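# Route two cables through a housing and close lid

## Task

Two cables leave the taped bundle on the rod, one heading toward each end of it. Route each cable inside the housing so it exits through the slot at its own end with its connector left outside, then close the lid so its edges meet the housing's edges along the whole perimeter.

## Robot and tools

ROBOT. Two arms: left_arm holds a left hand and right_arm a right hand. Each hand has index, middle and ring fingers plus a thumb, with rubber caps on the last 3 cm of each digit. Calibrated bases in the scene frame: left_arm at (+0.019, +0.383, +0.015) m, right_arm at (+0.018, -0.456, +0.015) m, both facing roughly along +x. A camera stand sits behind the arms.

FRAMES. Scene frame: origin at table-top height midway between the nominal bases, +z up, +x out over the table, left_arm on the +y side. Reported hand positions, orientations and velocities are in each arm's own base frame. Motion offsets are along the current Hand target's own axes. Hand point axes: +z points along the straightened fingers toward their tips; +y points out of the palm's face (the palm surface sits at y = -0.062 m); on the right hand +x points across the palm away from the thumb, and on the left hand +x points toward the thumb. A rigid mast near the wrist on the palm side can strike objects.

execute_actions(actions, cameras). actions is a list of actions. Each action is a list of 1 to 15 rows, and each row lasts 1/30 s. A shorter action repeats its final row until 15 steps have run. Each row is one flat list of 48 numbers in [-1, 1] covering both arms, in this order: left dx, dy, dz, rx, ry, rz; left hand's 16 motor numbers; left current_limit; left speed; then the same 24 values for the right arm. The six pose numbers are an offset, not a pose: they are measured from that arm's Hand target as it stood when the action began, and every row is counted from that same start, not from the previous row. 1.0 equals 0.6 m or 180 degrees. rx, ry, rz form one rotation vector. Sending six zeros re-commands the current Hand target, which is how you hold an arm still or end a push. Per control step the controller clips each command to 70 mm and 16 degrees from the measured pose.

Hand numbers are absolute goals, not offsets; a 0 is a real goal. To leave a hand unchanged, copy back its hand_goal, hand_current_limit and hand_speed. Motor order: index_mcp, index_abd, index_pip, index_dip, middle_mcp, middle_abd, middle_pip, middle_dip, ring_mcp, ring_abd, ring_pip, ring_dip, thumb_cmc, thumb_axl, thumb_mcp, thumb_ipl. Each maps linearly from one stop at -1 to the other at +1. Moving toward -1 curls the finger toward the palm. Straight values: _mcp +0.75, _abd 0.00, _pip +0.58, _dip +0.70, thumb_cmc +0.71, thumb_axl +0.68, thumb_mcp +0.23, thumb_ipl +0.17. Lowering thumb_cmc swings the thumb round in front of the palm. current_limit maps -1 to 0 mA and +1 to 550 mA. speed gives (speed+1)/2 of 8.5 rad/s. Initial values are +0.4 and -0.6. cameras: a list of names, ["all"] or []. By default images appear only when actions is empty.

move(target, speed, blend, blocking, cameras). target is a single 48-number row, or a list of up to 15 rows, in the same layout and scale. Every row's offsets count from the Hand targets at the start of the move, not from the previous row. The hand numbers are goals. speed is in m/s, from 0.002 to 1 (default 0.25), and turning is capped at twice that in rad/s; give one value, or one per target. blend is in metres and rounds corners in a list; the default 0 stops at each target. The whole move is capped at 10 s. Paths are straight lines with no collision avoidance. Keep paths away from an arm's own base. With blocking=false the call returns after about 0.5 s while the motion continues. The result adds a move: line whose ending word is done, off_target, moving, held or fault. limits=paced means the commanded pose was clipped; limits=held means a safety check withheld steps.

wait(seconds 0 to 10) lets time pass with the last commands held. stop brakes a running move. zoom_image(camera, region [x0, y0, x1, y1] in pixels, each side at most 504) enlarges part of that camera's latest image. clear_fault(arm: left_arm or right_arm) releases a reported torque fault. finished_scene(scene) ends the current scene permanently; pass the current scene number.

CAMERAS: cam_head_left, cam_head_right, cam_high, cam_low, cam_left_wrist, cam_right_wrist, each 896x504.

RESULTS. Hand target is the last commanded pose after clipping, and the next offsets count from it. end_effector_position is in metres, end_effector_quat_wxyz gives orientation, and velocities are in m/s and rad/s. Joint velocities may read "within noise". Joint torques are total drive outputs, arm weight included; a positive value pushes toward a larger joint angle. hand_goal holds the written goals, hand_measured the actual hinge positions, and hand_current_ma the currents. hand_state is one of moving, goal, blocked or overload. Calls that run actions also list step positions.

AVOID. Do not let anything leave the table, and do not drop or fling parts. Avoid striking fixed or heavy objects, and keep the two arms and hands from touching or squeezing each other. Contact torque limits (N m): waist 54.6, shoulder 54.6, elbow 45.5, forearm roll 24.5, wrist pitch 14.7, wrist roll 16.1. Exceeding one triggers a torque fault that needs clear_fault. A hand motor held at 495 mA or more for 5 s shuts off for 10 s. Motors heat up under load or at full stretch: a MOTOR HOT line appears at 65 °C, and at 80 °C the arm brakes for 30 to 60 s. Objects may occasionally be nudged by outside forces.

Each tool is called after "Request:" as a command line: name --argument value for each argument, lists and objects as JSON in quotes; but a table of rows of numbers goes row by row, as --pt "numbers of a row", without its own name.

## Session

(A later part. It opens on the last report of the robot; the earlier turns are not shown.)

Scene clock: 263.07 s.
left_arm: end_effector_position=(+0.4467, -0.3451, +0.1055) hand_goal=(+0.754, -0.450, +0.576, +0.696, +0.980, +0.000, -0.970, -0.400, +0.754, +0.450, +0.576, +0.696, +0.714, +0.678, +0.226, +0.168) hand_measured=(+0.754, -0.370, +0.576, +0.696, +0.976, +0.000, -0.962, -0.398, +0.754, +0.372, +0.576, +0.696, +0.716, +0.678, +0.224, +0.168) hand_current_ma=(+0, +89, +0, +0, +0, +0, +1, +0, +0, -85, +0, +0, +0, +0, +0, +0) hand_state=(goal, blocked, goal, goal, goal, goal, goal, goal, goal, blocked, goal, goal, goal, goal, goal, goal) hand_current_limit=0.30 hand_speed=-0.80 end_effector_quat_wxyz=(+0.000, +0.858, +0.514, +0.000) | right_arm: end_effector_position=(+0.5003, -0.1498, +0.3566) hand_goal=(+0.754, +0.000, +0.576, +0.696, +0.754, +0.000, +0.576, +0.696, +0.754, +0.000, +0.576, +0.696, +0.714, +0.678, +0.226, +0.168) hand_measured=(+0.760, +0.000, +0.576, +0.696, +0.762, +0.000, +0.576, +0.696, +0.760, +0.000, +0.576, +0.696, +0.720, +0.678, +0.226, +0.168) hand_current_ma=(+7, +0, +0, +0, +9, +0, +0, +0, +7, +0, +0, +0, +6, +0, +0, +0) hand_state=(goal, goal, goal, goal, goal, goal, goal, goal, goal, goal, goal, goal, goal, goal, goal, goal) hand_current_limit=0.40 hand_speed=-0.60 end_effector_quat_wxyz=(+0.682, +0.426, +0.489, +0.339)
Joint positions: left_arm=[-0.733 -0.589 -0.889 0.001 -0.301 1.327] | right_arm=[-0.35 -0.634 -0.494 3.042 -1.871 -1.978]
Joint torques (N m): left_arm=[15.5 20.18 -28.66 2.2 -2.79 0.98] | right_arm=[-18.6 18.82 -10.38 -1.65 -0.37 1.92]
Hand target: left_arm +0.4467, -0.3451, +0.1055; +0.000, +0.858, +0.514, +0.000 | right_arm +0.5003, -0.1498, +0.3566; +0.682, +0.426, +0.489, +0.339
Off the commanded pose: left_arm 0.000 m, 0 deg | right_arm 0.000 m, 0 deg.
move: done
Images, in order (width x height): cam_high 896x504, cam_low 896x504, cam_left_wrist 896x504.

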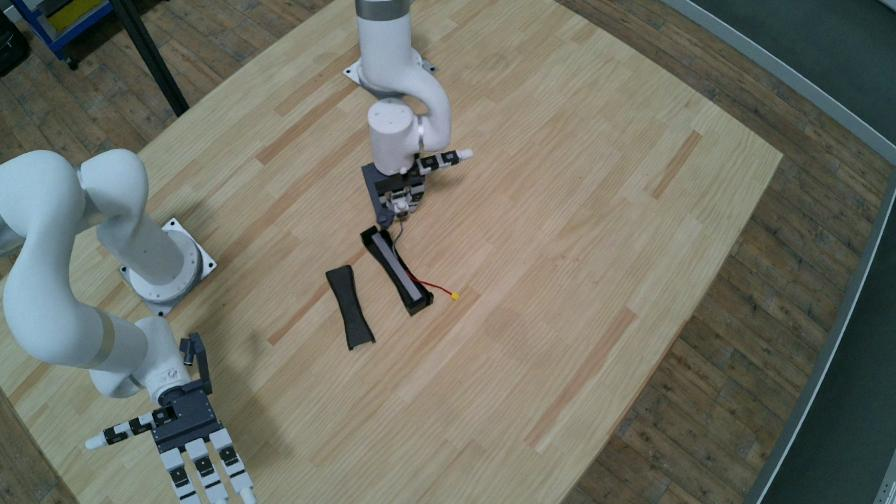

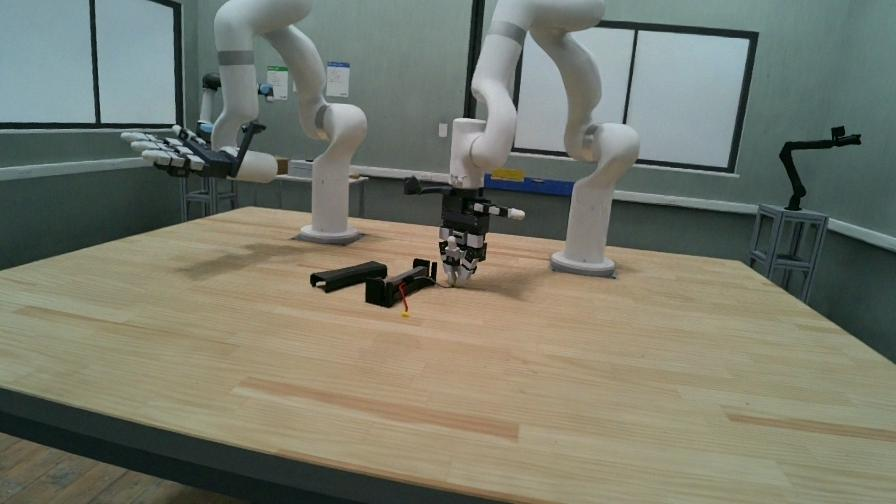

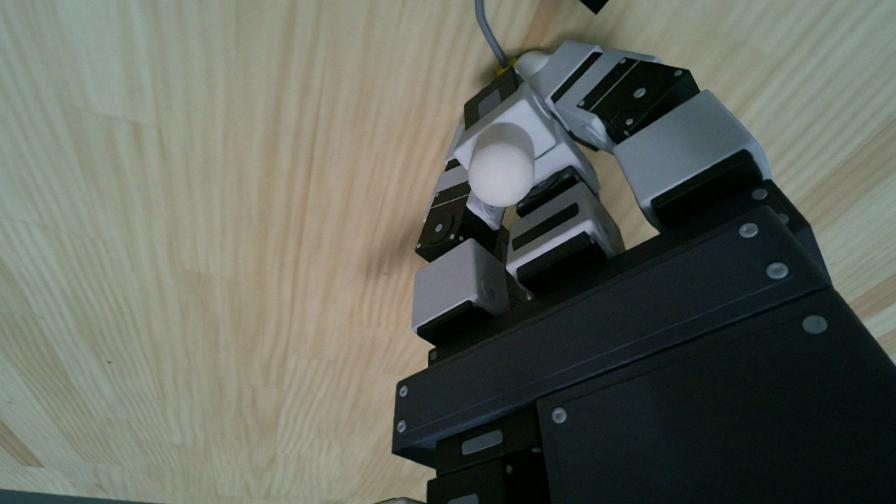

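Request:
move --target '[0,0,-0.05,0,0,0,0.754,-0.45,0.576,0.696,0.98,0,-0.97,-0.4,0.754,0.45,0.576,0.696,0.714,0.678,0.226,0.168,0.3,-0.8,0,0,0,0,0,0,0.754,0,0.576,0.696,0.754,0,0.576,0.696,0.754,0,0.576,0.696,0.714,0.678,0.226,0.168,0.4,-0.6]' --speed 0.05 --cameras '["cam_high","cam_low","cam_head_right"]'

Request:
zoom_image --camera "cam_low" --region '[360, 230, 500, 310]'

Request:
zoom_image --camera "cam_high" --region '[350, 170, 450, 270]'

Scene clock: 272.67 s.
left_arm: end_effector_position=(+0.4467, -0.3451, +0.1354) hand_goal=(+0.754, -0.450, +0.576, +0.696, +0.980, +0.000, -0.970, -0.400, +0.754, +0.450, +0.576, +0.696, +0.714, +0.678, +0.226, +0.168) hand_measured=(+0.754, -0.384, +0.576, +0.696, +0.978, +0.000, -0.972, -0.398, +0.752, +0.384, +0.576, +0.696, +0.716, +0.678, +0.224, +0.168) hand_current_ma=(+0, +61, +0, +0, +0, +0, +0, +0, +0, -60, +0, +0, +0, +0, +0, +0) hand_state=(goal, blocked, goal, goal, goal, goal, goal, goal, goal, blocked, goal, goal, goal, goal, goal, goal) hand_current_limit=0.30 hand_speed=-0.80 end_effector_quat_wxyz=(+0.000, +0.858, +0.514, +0.000) | right_arm: end_effector_position=(+0.5003, -0.1498, +0.3566) hand_goal=(+0.754, +0.000, +0.576, +0.696, +0.754, +0.000, +0.576, +0.696, +0.754, +0.000, +0.576, +0.696, +0.714, +0.678, +0.226, +0.168) hand_measured=(+0.760, +0.000, +0.576, +0.696, +0.762, +0.000, +0.576, +0.696, +0.760, +0.000, +0.576, +0.696, +0.720, +0.678, +0.226, +0.168) hand_current_ma=(+7, +0, +0, +0, +9, +0, +0, +0, +7, +0, +0, +0, +6, +0, +0, +0) hand_state=(goal, goal, goal, goal, goal, goal, goal, goal, goal, goal, goal, goal, goal, goal, goal, goal) hand_current_limit=0.40 hand_speed=-0.60 end_effector_quat_wxyz=(+0.682, +0.426, +0.489, +0.339)
Joint positions: left_arm=[-0.733 -0.525 -0.885 0.001 -0.361 1.327] | right_arm=[-0.35 -0.634 -0.494 3.042 -1.871 -1.978]
Joint torques (N m): left_arm=[13.22 43.94 -14.2 -1.83 -2.83 1.09] | right_arm=[-18.01 18.99 -10.39 -1.69 -0.44 1.88]
Hand target: left_arm +0.4467, -0.3452, +0.1355; +0.000, +0.858, +0.514, +0.000 | right_arm +0.5003, -0.1498, +0.3566; +0.682, +0.426, +0.489, +0.339
Off the commanded pose: left_arm 0.000 m, 0 deg | right_arm 0.000 m, 0 deg.
move: done
Images, in order (width x height): cam_head_right 896x504, cam_high 896x504, cam_low 896x504.

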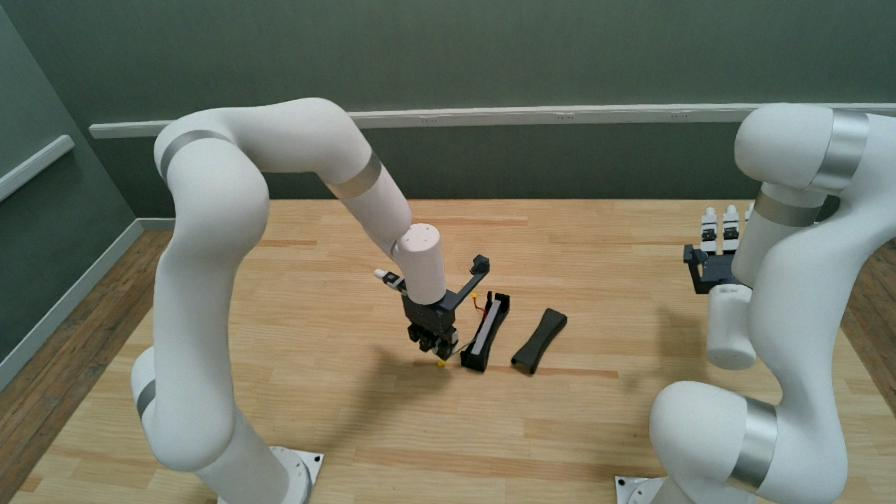

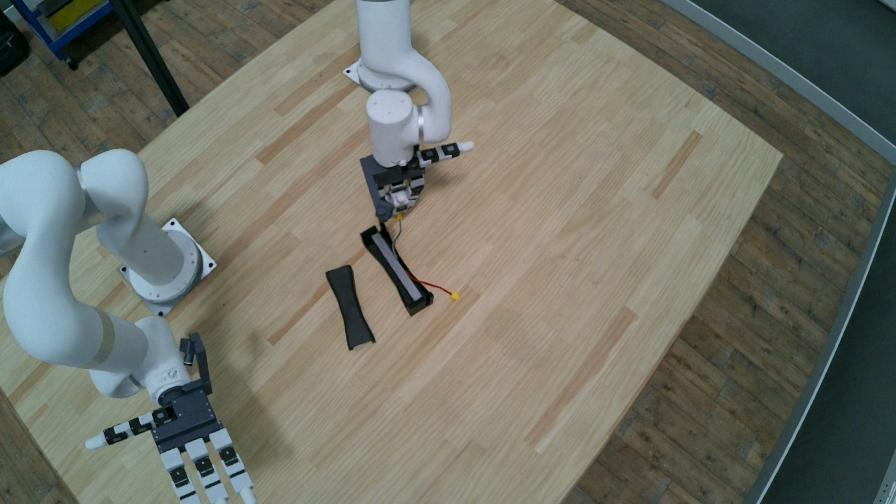

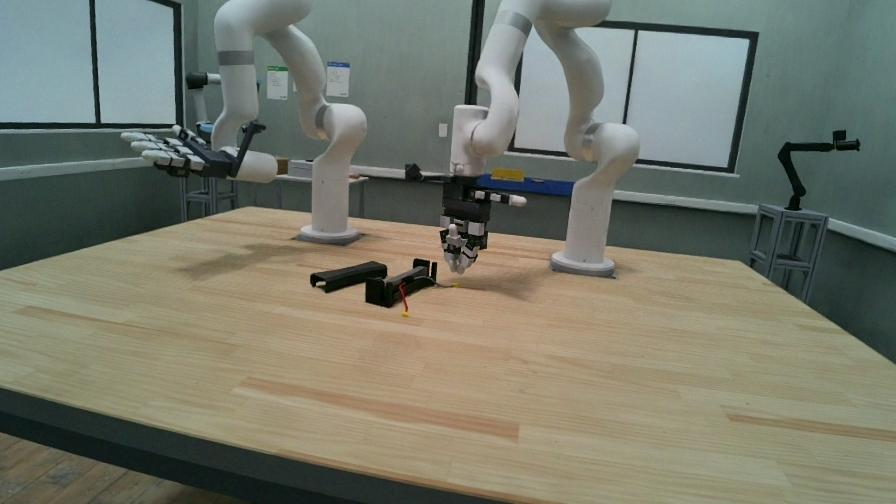

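Scaled by 3.600 from the camera's 896x504 image, which has a finer 1280x720 frame.

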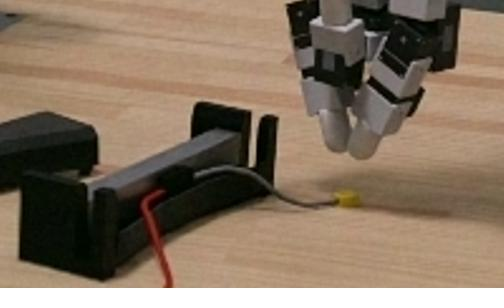

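Scaled by 5.040 from the camera's 896x504 image, which has a finer 1280x720 frame.

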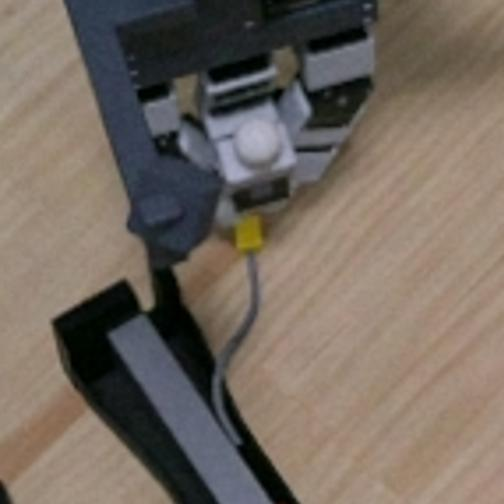

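Request:
move --pt "0 0 0 0 0 0 0.754 -0.25 0.576 0.696 0.98 0 -0.97 -0.4 0.754 0.25 0.576 0.696 0.714 0.678 0.226 0.168 0.3 -0.8 0 0 0 0 0 0 0.754 0 0.576 0.696 0.754 0 0.576 0.696 0.754 0 0.576 0.696 0.714 0.678 0.226 0.168 0.4 -0.6" --pt "0 0 0.0525 0 0 0 0.754 -0.25 0.576 0.696 0.98 0 -0.97 -0.4 0.754 0.25 0.576 0.696 0.714 0.678 0.226 0.168 0.3 -0.8 0 0 0 0 0 0 0.754 0 0.576 0.696 0.754 0 0.576 0.696 0.754 0 0.576 0.696 0.714 0.678 0.226 0.168 0.4 -0.6" --speed 0.05 --cameras '["cam_high","cam_low","cam_left_wrist","cam_head_right","cam_head_left"]'

Request:
zoom_image --camera "cam_low" --region '[430, 255, 490, 300]'

Request:
zoom_image --camera "cam_high" --region '[370, 190, 430, 235]'

Request:
zoom_image --camera "cam_left_wrist" --region '[430, 0, 630, 120]'

Scene clock: 323.93 s.
left_arm: end_effector_position=(+0.4467, -0.3452, +0.1040) hand_goal=(+0.754, -0.250, +0.576, +0.696, +0.980, +0.000, -0.970, -0.400, +0.754, +0.250, +0.576, +0.696, +0.714, +0.678, +0.226, +0.168) hand_measured=(+0.754, -0.252, +0.576, +0.696, +0.978, +0.000, -0.970, -0.398, +0.752, +0.252, +0.576, +0.696, +0.716, +0.678, +0.224, +0.168) hand_current_ma=(+0, +0, +0, +0, +0, +0, +0, +0, +0, +0, +0, +0, +0, +0, +0, +0) hand_state=(goal, goal, goal, goal, goal, goal, goal, goal, goal, goal, goal, goal, goal, goal, goal, goal) hand_current_limit=0.30 hand_speed=-0.80 end_effector_quat_wxyz=(+0.000, +0.858, +0.514, +0.000) | right_arm: end_effector_position=(+0.5003, -0.1498, +0.3566) hand_goal=(+0.754, +0.000, +0.576, +0.696, +0.754, +0.000, +0.576, +0.696, +0.754, +0.000, +0.576, +0.696, +0.714, +0.678, +0.226, +0.168) hand_measured=(+0.760, +0.000, +0.576, +0.696, +0.762, +0.000, +0.576, +0.696, +0.760, +0.000, +0.576, +0.696, +0.720, +0.678, +0.226, +0.168) hand_current_ma=(+7, +0, +0, +0, +9, +0, +0, +0, +7, +0, +0, +0, +6, +0, +0, +0) hand_state=(goal, goal, goal, goal, goal, goal, goal, goal, goal, goal, goal, goal, goal, goal, goal, goal) hand_current_limit=0.40 hand_speed=-0.60 end_effector_quat_wxyz=(+0.682, +0.426, +0.489, +0.339)
Joint positions: left_arm=[-0.733 -0.593 -0.89 0.001 -0.298 1.327] | right_arm=[-0.35 -0.634 -0.494 3.042 -1.871 -1.978]
Joint torques (N m): left_arm=[-2.04 18.23 -30.51 2.34 3.14 -0.54] | right_arm=[-18.08 19.39 -10.58 -1.58 -0.63 1.89]
Hand target: left_arm +0.4467, -0.3451, +0.1040; +0.000, +0.858, +0.514, +0.000 | right_arm +0.5003, -0.1498, +0.3566; +0.682, +0.426, +0.489, +0.339
Off the commanded pose: left_arm 0.000 m, 0 deg | right_arm 0.000 m, 0 deg.
move: done
Images, in order (width x height): cam_head_left 896x504, cam_head_right 896x504, cam_high 896x504, cam_low 896x504, cam_left_wrist 896x504.

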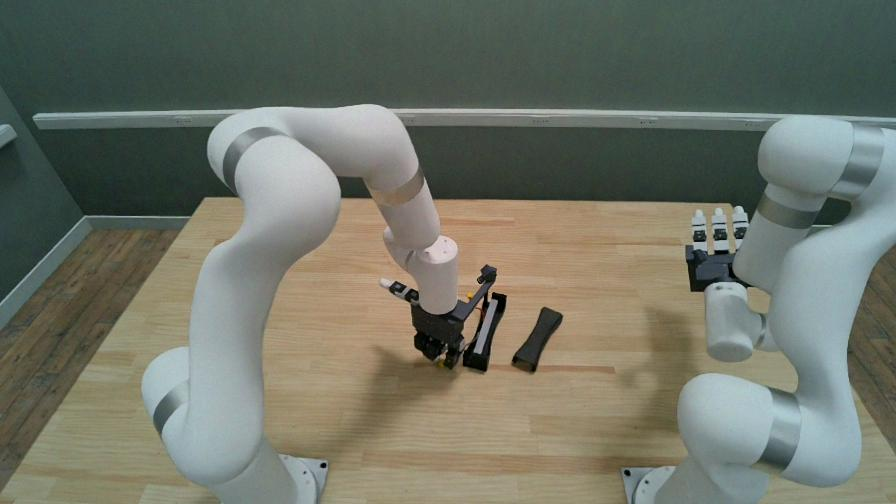

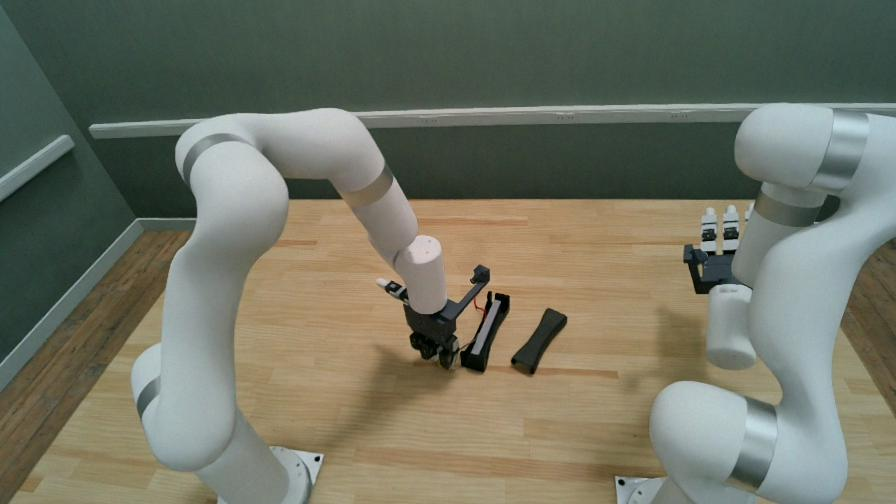

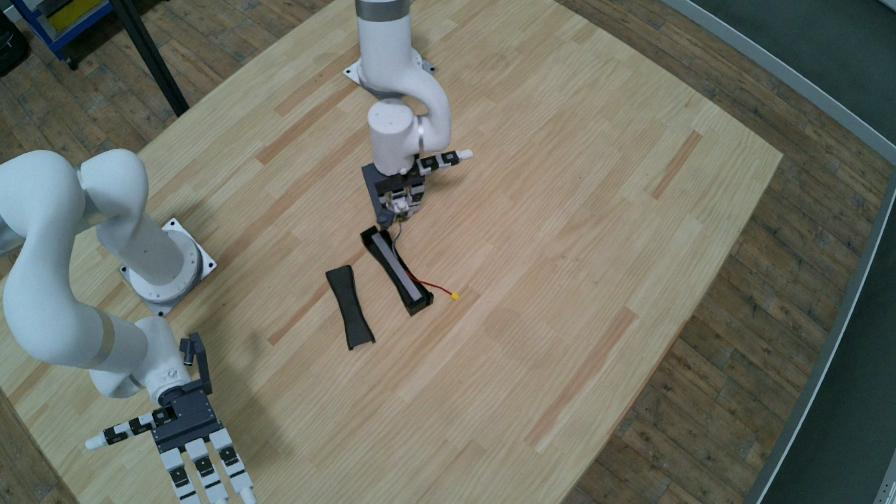

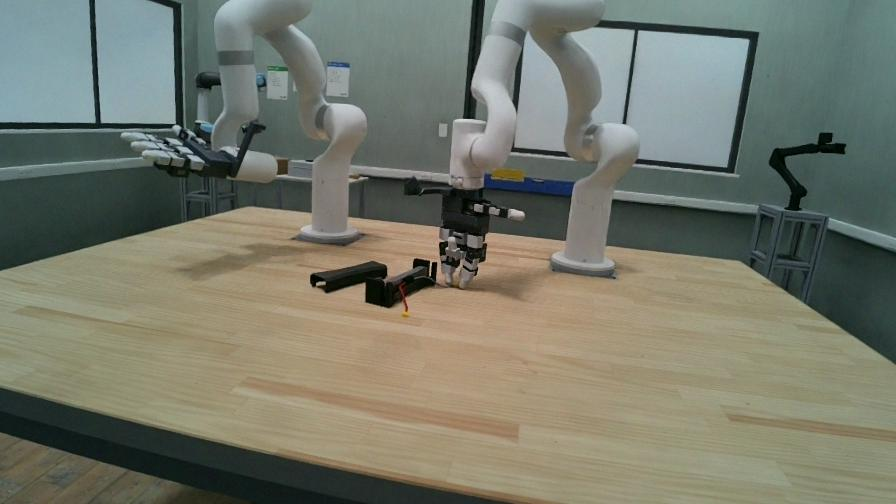

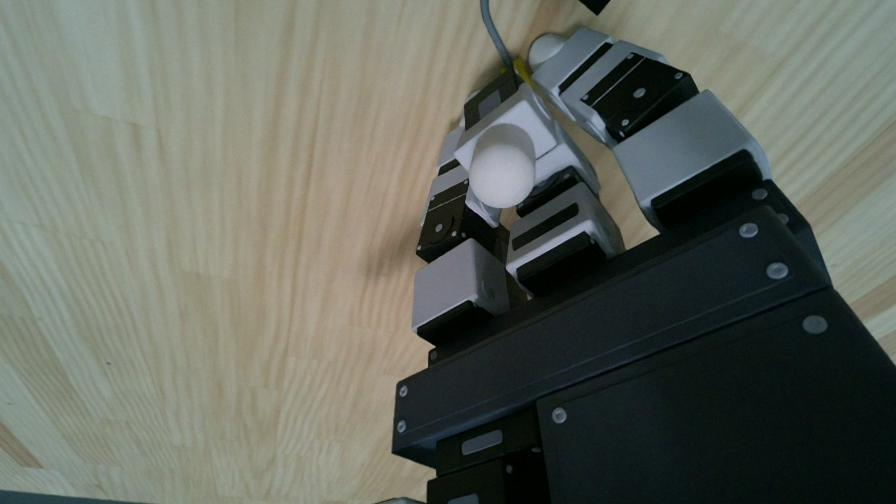

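Scaled by 8.400 from the camera's 896x504 image, which has a finer 1280x720 frame.

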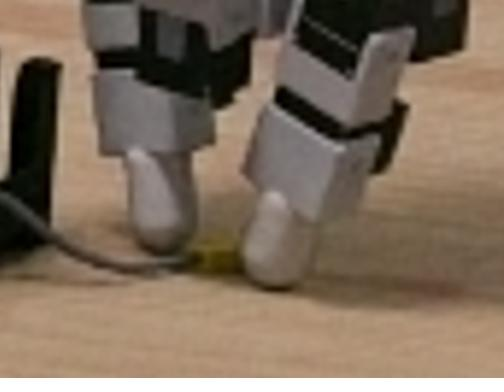

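Scaled by 8.400 from the camera's 896x504 image, which has a finer 1280x720 frame.

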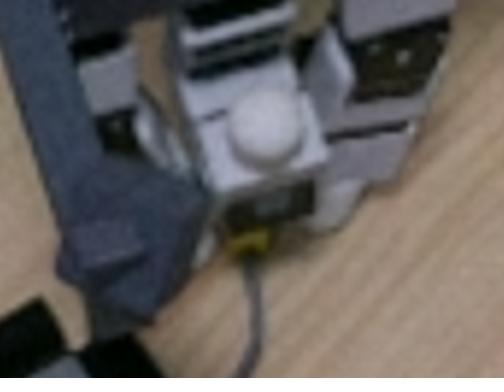

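Scaled by 2.520 from the camera's 896x504 image, which has a finer 1280x720 frame.

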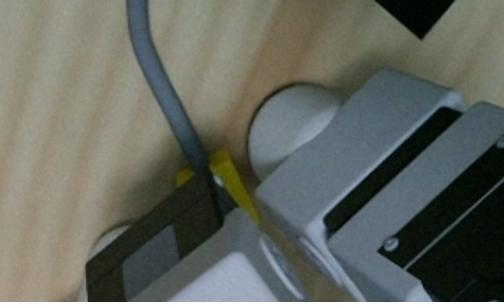

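Request:
move --target '[0,0.002,0,0,0,0,0.754,-0.42,0.576,0.696,0.98,0,-0.97,-0.4,0.754,0.42,0.576,0.696,0.714,0.678,0.226,0.168,0.2,-0.9,0,0,0,0,0,0,0.754,0,0.576,0.696,0.754,0,0.576,0.696,0.754,0,0.576,0.696,0.714,0.678,0.226,0.168,0.4,-0.6]' --speed 0.03 --cameras '["cam_high","cam_low","cam_left_wrist"]'

Request:
zoom_image --camera "cam_low" --region '[430, 255, 490, 300]'

Request:
zoom_image --camera "cam_left_wrist" --region '[430, 0, 630, 120]'

Scene clock: 334.03 s.
left_arm: end_effector_position=(+0.4477, -0.3457, +0.1040) hand_goal=(+0.754, -0.420, +0.576, +0.696, +0.980, +0.000, -0.970, -0.400, +0.754, +0.420, +0.576, +0.696, +0.714, +0.678, +0.226, +0.168) hand_measured=(+0.756, -0.338, +0.576, +0.696, +0.978, +0.000, -0.970, -0.398, +0.750, +0.340, +0.574, +0.696, +0.716, +0.678, +0.224, +0.168) hand_current_ma=(+0, +91, +0, +0, +0, +0, +0, +0, -1, -86, +0, +0, +0, +0, +0, +0) hand_state=(goal, blocked, goal, goal, goal, goal, goal, goal, goal, blocked, goal, goal, goal, goal, goal, goal) hand_current_limit=0.20 hand_speed=-0.90 end_effector_quat_wxyz=(+0.000, +0.858, +0.514, +0.000) | right_arm: end_effector_position=(+0.5003, -0.1498, +0.3566) hand_goal=(+0.754, +0.000, +0.576, +0.696, +0.754, +0.000, +0.576, +0.696, +0.754, +0.000, +0.576, +0.696, +0.714, +0.678, +0.226, +0.168) hand_measured=(+0.760, +0.000, +0.576, +0.696, +0.762, +0.000, +0.576, +0.696, +0.760, +0.000, +0.576, +0.696, +0.720, +0.678, +0.226, +0.168) hand_current_ma=(+7, +0, +0, +0, +9, +0, +0, +0, +7, +0, +0, +0, +6, +0, +0, +0) hand_state=(goal, goal, goal, goal, goal, goal, goal, goal, goal, goal, goal, goal, goal, goal, goal, goal) hand_current_limit=0.40 hand_speed=-0.60 end_effector_quat_wxyz=(+0.682, +0.426, +0.489, +0.339)
Joint positions: left_arm=[-0.733 -0.595 -0.893 0.001 -0.299 1.328] | right_arm=[-0.35 -0.634 -0.494 3.042 -1.871 -1.978]
Joint torques (N m): left_arm=[16.37 19.98 -31.4 3.49 -2.75 1.02] | right_arm=[-18.88 19.22 -10.1 -1.67 -0.69 1.81]
Hand target: left_arm +0.4477, -0.3457, +0.1040; +0.000, +0.858, +0.514, +0.000 | right_arm +0.5003, -0.1498, +0.3566; +0.682, +0.426, +0.489, +0.339
Off the commanded pose: left_arm 0.000 m, 0 deg | right_arm 0.000 m, 0 deg.
move: done
Images, in order (width x height): cam_high 896x504, cam_low 896x504, cam_left_wrist 896x504.

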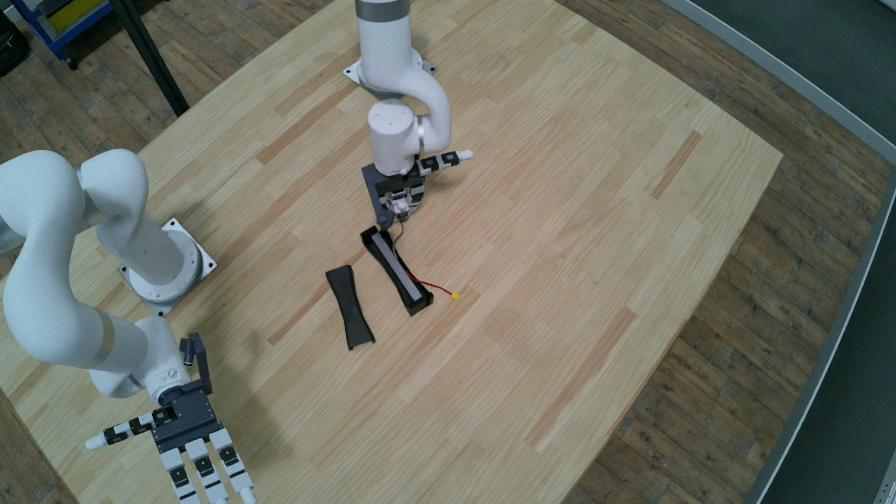

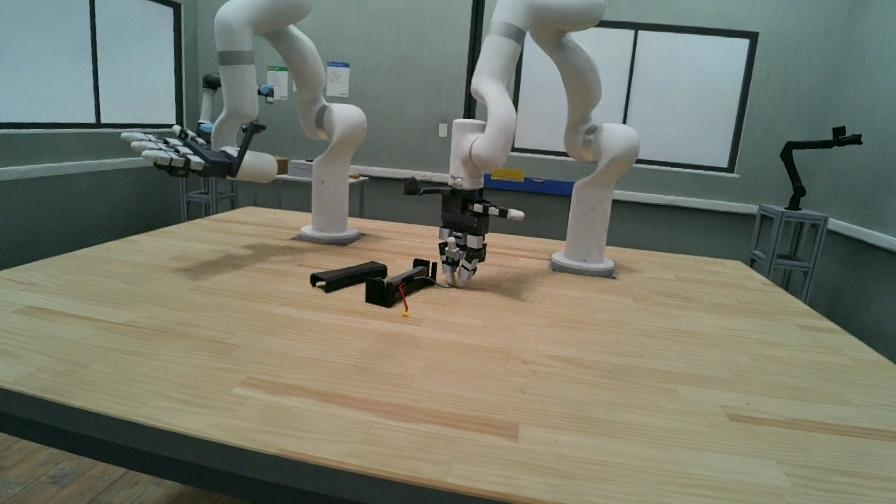

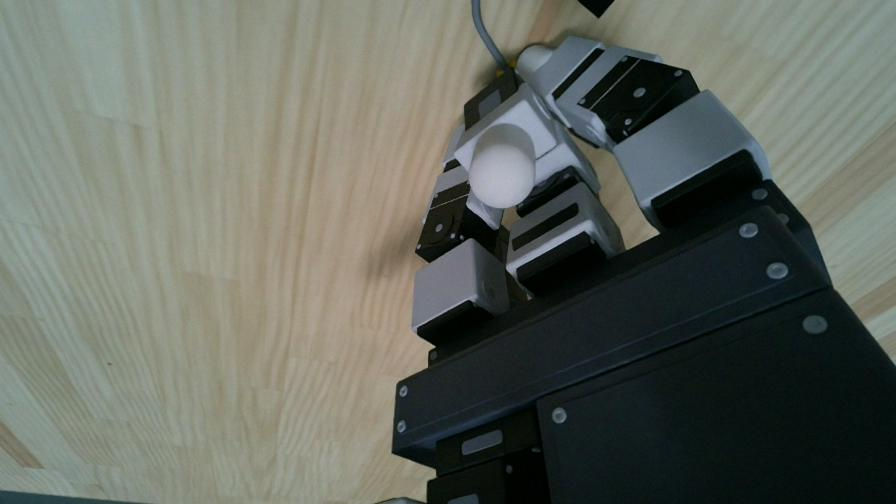

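Scaled by 8.400 from the camera's 896x504 image, which has a finer 1280x720 frame.

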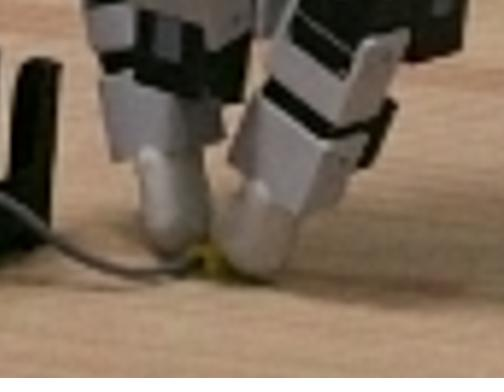

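Scaled by 2.520 from the camera's 896x504 image, which has a finer 1280x720 frame.

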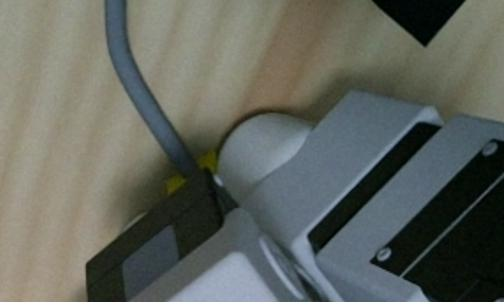

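Request:
move --target '[0,0,-0.05,0,0,0,0.754,-0.46,0.576,0.696,0.98,0,-0.97,-0.4,0.754,0.46,0.576,0.696,0.714,0.678,0.226,0.168,0.2,-0.9,0,0,0,0,0,0,0.754,0,0.576,0.696,0.754,0,0.576,0.696,0.754,0,0.576,0.696,0.714,0.678,0.226,0.168,0.4,-0.6]' --speed 0.03 --cameras '["cam_high","cam_low","cam_left_wrist"]'

Request:
zoom_image --camera "cam_low" --region '[360, 230, 500, 310]'

Scene clock: 340.87 s.
left_arm: end_effector_position=(+0.4477, -0.3457, +0.1339) hand_goal=(+0.754, -0.460, +0.576, +0.696, +0.980, +0.000, -0.970, -0.400, +0.754, +0.460, +0.576, +0.696, +0.714, +0.678, +0.226, +0.168) hand_measured=(+0.756, -0.386, +0.576, +0.696, +0.978, +0.000, -0.974, -0.398, +0.750, +0.386, +0.574, +0.696, +0.716, +0.678, +0.224, +0.168) hand_current_ma=(+0, +76, +0, +0, +0, +0, +0, +0, -1, -76, +0, +0, +0, +0, +0, +0) hand_state=(goal, blocked, goal, goal, goal, goal, goal, goal, goal, blocked, goal, goal, goal, goal, goal, goal) hand_current_limit=0.20 hand_speed=-0.90 end_effector_quat_wxyz=(+0.000, +0.858, +0.514, +0.000) | right_arm: end_effector_position=(+0.5003, -0.1498, +0.3566) hand_goal=(+0.754, +0.000, +0.576, +0.696, +0.754, +0.000, +0.576, +0.696, +0.754, +0.000, +0.576, +0.696, +0.714, +0.678, +0.226, +0.168) hand_measured=(+0.760, +0.000, +0.576, +0.696, +0.762, +0.000, +0.576, +0.696, +0.760, +0.000, +0.576, +0.696, +0.720, +0.678, +0.226, +0.168) hand_current_ma=(+7, +0, +0, +0, +9, +0, +0, +0, +7, +0, +0, +0, +6, +0, +0, +0) hand_state=(goal, goal, goal, goal, goal, goal, goal, goal, goal, goal, goal, goal, goal, goal, goal, goal) hand_current_limit=0.40 hand_speed=-0.60 end_effector_quat_wxyz=(+0.682, +0.426, +0.489, +0.339)
Joint positions: left_arm=[-0.733 -0.531 -0.889 0.001 -0.359 1.328] | right_arm=[-0.35 -0.634 -0.494 3.042 -1.871 -1.978]
Joint torques (N m): left_arm=[11.35 43.94 -14.15 -1.8 -2.74 1.04] | right_arm=[-18.23 19.06 -10.18 -1.45 -0.81 1.86]
Hand target: left_arm +0.4477, -0.3457, +0.1340; +0.000, +0.858, +0.514, +0.000 | right_arm +0.5003, -0.1498, +0.3566; +0.682, +0.426, +0.489, +0.339
Off the commanded pose: left_arm 0.000 m, 0 deg | right_arm 0.000 m, 0 deg.
move: done
Images, in order (width x height): cam_high 896x504, cam_low 896x504, cam_left_wrist 896x504.

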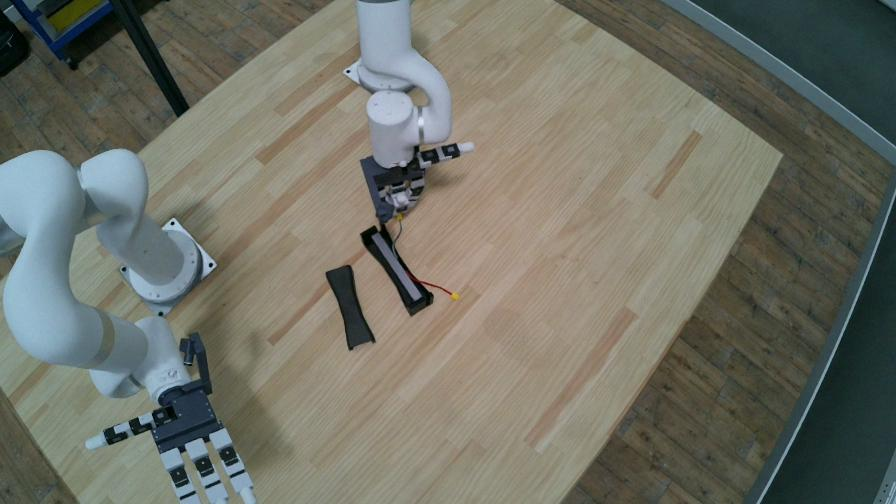

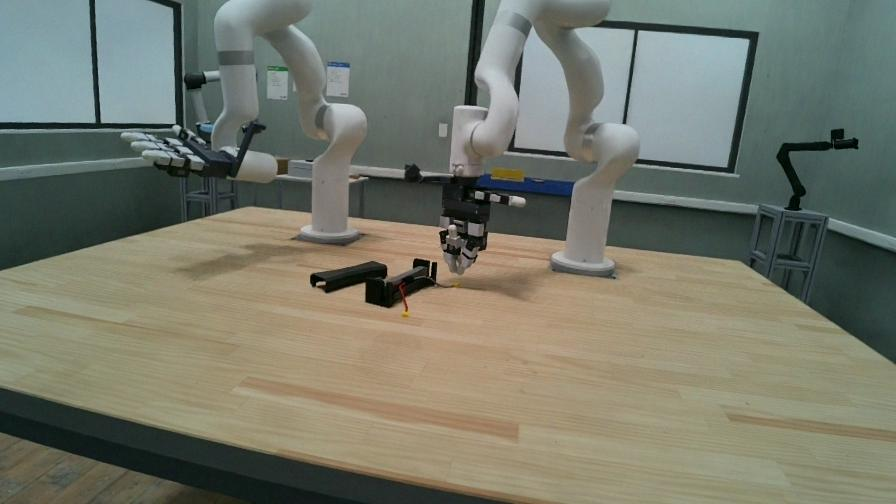

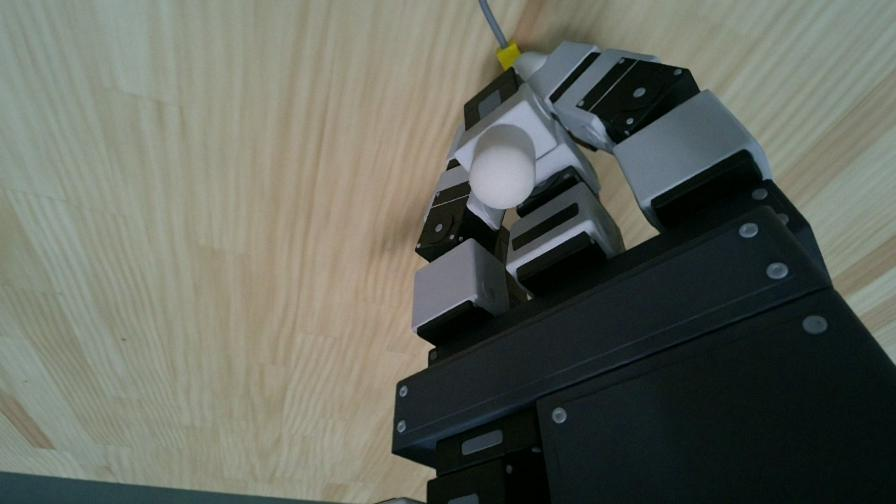

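Scaled by 3.600 from the camera's 896x504 image, which has a finer 1280x720 frame.

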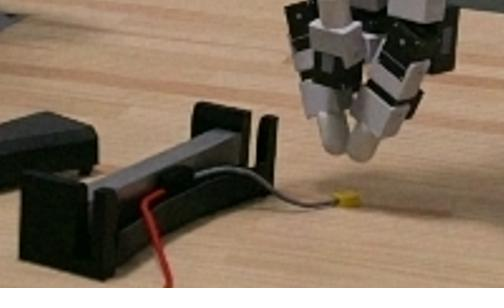

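Request:
zoom_image --camera "cam_left_wrist" --region '[460, 0, 600, 90]'

Request:
zoom_image --camera "cam_low" --region '[440, 270, 480, 300]'

Request:
zoom_image --camera "cam_high" --region '[380, 200, 420, 230]'

Scaled by 3.600 from the camera's 896x504 image, which has a finer 1280x720 frame.

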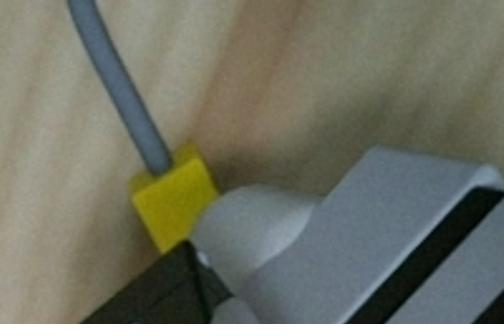

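Scaled by 12.600 from the camera's 896x504 image, which has a finer 1280x720 frame.

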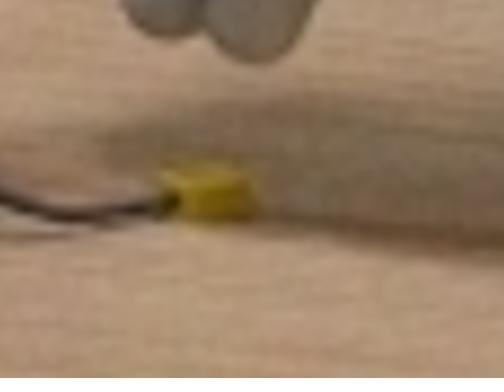

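Scaled by 12.600 from the camera's 896x504 image, which has a finer 1280x720 frame.

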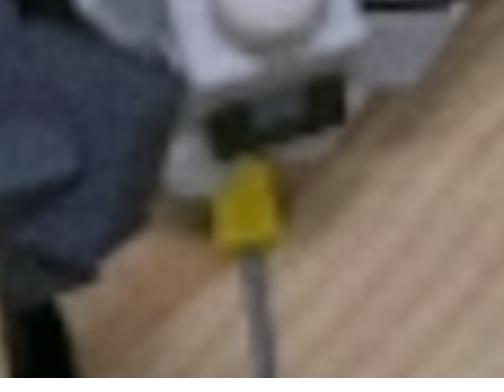

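Request:
move --pt "0 -0.003 0 0 0 0 0.754 -0.25 0.576 0.696 0.98 0 -0.97 -0.4 0.754 0.25 0.576 0.696 0.714 0.678 0.226 0.168 0.2 -0.8 0 0 0 0 0 0 0.754 0 0.576 0.696 0.754 0 0.576 0.696 0.754 0 0.576 0.696 0.714 0.678 0.226 0.168 0.4 -0.6" --pt "0 -0.003 0.0507 0 0 0 0.754 -0.25 0.576 0.696 0.98 0 -0.97 -0.4 0.754 0.25 0.576 0.696 0.714 0.678 0.226 0.168 0.2 -0.8 0 0 0 0 0 0 0.754 0 0.576 0.696 0.754 0 0.576 0.696 0.754 0 0.576 0.696 0.714 0.678 0.226 0.168 0.4 -0.6" --pt "0 -0.003 0.0507 0 0 0 0.754 -0.65 0.576 0.696 0.98 0 -0.97 -0.4 0.754 0.65 0.576 0.696 0.714 0.678 0.226 0.168 0.2 -0.9 0 0 0 0 0 0 0.754 0 0.576 0.696 0.754 0 0.576 0.696 0.754 0 0.576 0.696 0.714 0.678 0.226 0.168 0.4 -0.6" --speed 0.05 --cameras '["cam_high","cam_low","cam_left_wrist"]'

Request:
zoom_image --camera "cam_low" --region '[430, 255, 490, 300]'

Request:
zoom_image --camera "cam_left_wrist" --region '[430, 0, 630, 120]'

Scene clock: 389.53 s.
left_arm: end_effector_position=(+0.4461, -0.3449, +0.1035) hand_goal=(+0.754, -0.650, +0.576, +0.696, +0.980, +0.000, -0.970, -0.400, +0.754, +0.650, +0.576, +0.696, +0.714, +0.678, +0.226, +0.168) hand_measured=(+0.756, -0.362, +0.578, +0.696, +0.978, +0.000, -0.970, -0.398, +0.744, +0.326, +0.570, +0.694, +0.716, +0.678, +0.224, +0.168) hand_current_ma=(+0, +327, +0, +0, +0, +0, +0, +0, -3, -330, -1, +0, +0, +0, +0, +0) hand_state=(goal, blocked, goal, goal, goal, goal, goal, goal, goal, blocked, goal, goal, goal, goal, goal, goal) hand_current_limit=0.20 hand_speed=-0.90 end_effector_quat_wxyz=(+0.000, +0.858, +0.514, +0.000) | right_arm: end_effector_position=(+0.5003, -0.1498, +0.3566) hand_goal=(+0.754, +0.000, +0.576, +0.696, +0.754, +0.000, +0.576, +0.696, +0.754, +0.000, +0.576, +0.696, +0.714, +0.678, +0.226, +0.168) hand_measured=(+0.760, +0.000, +0.576, +0.696, +0.762, +0.000, +0.576, +0.696, +0.760, +0.000, +0.576, +0.696, +0.720, +0.678, +0.226, +0.168) hand_current_ma=(+7, +0, +0, +0, +9, +0, +0, +0, +7, +0, +0, +0, +6, +0, +0, +0) hand_state=(goal, goal, goal, goal, goal, goal, goal, goal, goal, goal, goal, goal, goal, goal, goal, goal) hand_current_limit=0.40 hand_speed=-0.60 end_effector_quat_wxyz=(+0.682, +0.426, +0.489, +0.339)
Joint positions: left_arm=[-0.734 -0.593 -0.888 0.001 -0.296 1.327] | right_arm=[-0.35 -0.634 -0.494 3.042 -1.871 -1.978]
Joint torques (N m): left_arm=[-6.32 28.47 -15.31 3.63 1.91 -1.26] | right_arm=[-18.33 18.53 -10.26 -1.55 -1.01 1.84]
Hand target: left_arm +0.4461, -0.3448, +0.1035; +0.000, +0.858, +0.514, +0.000 | right_arm +0.5003, -0.1498, +0.3566; +0.682, +0.426, +0.489, +0.339
Off the commanded pose: left_arm 0.000 m, 0 deg | right_arm 0.000 m, 0 deg.
move: done
Images, in order (width x height): cam_high 896x504, cam_low 896x504, cam_left_wrist 896x504.

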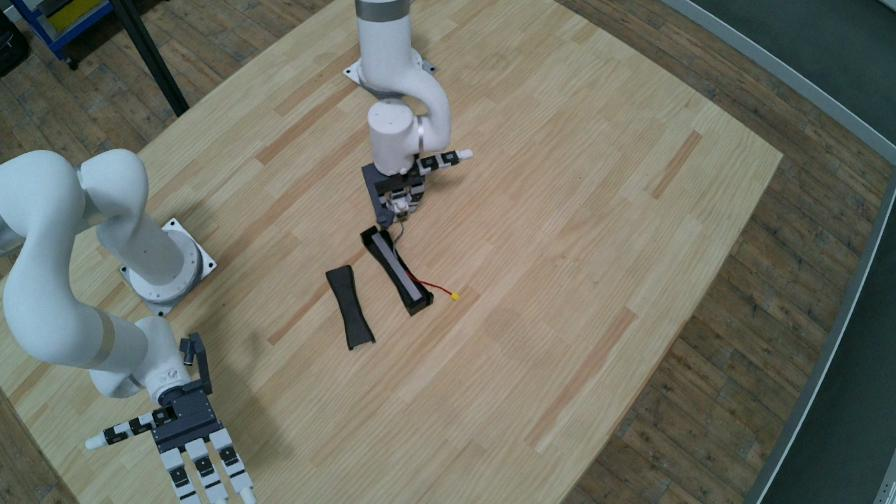

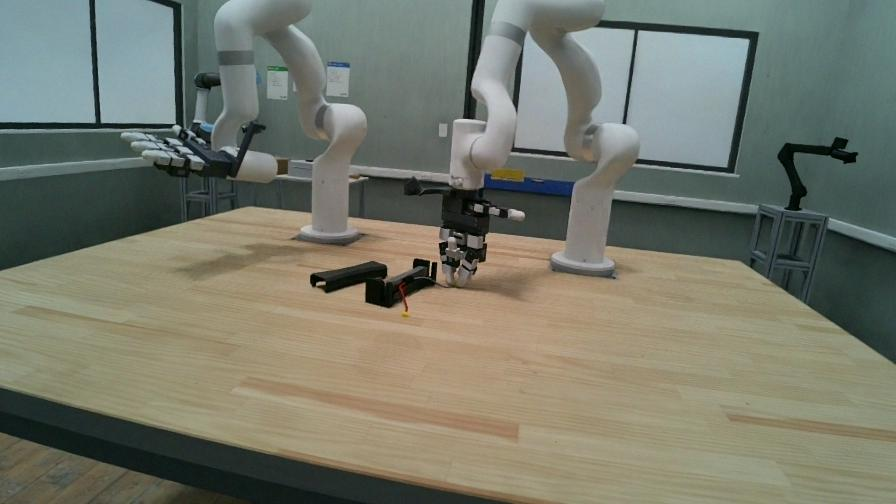

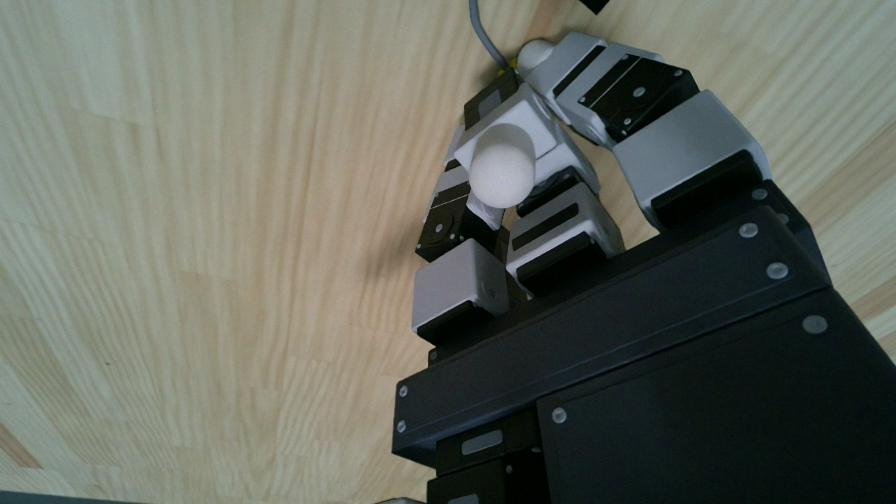

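Scaled by 8.400 from the camera's 896x504 image, which has a finer 1280x720 frame.

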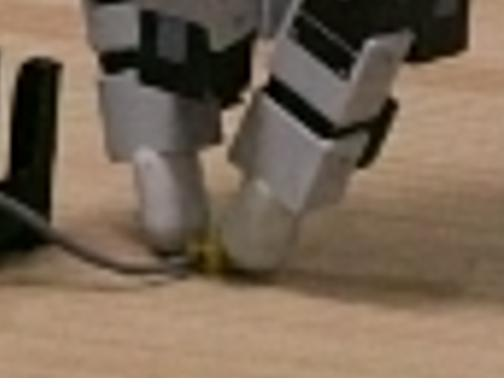

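Scaled by 2.520 from the camera's 896x504 image, which has a finer 1280x720 frame.

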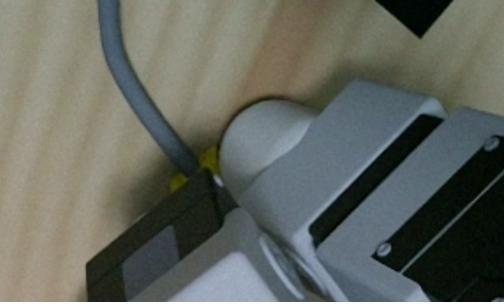

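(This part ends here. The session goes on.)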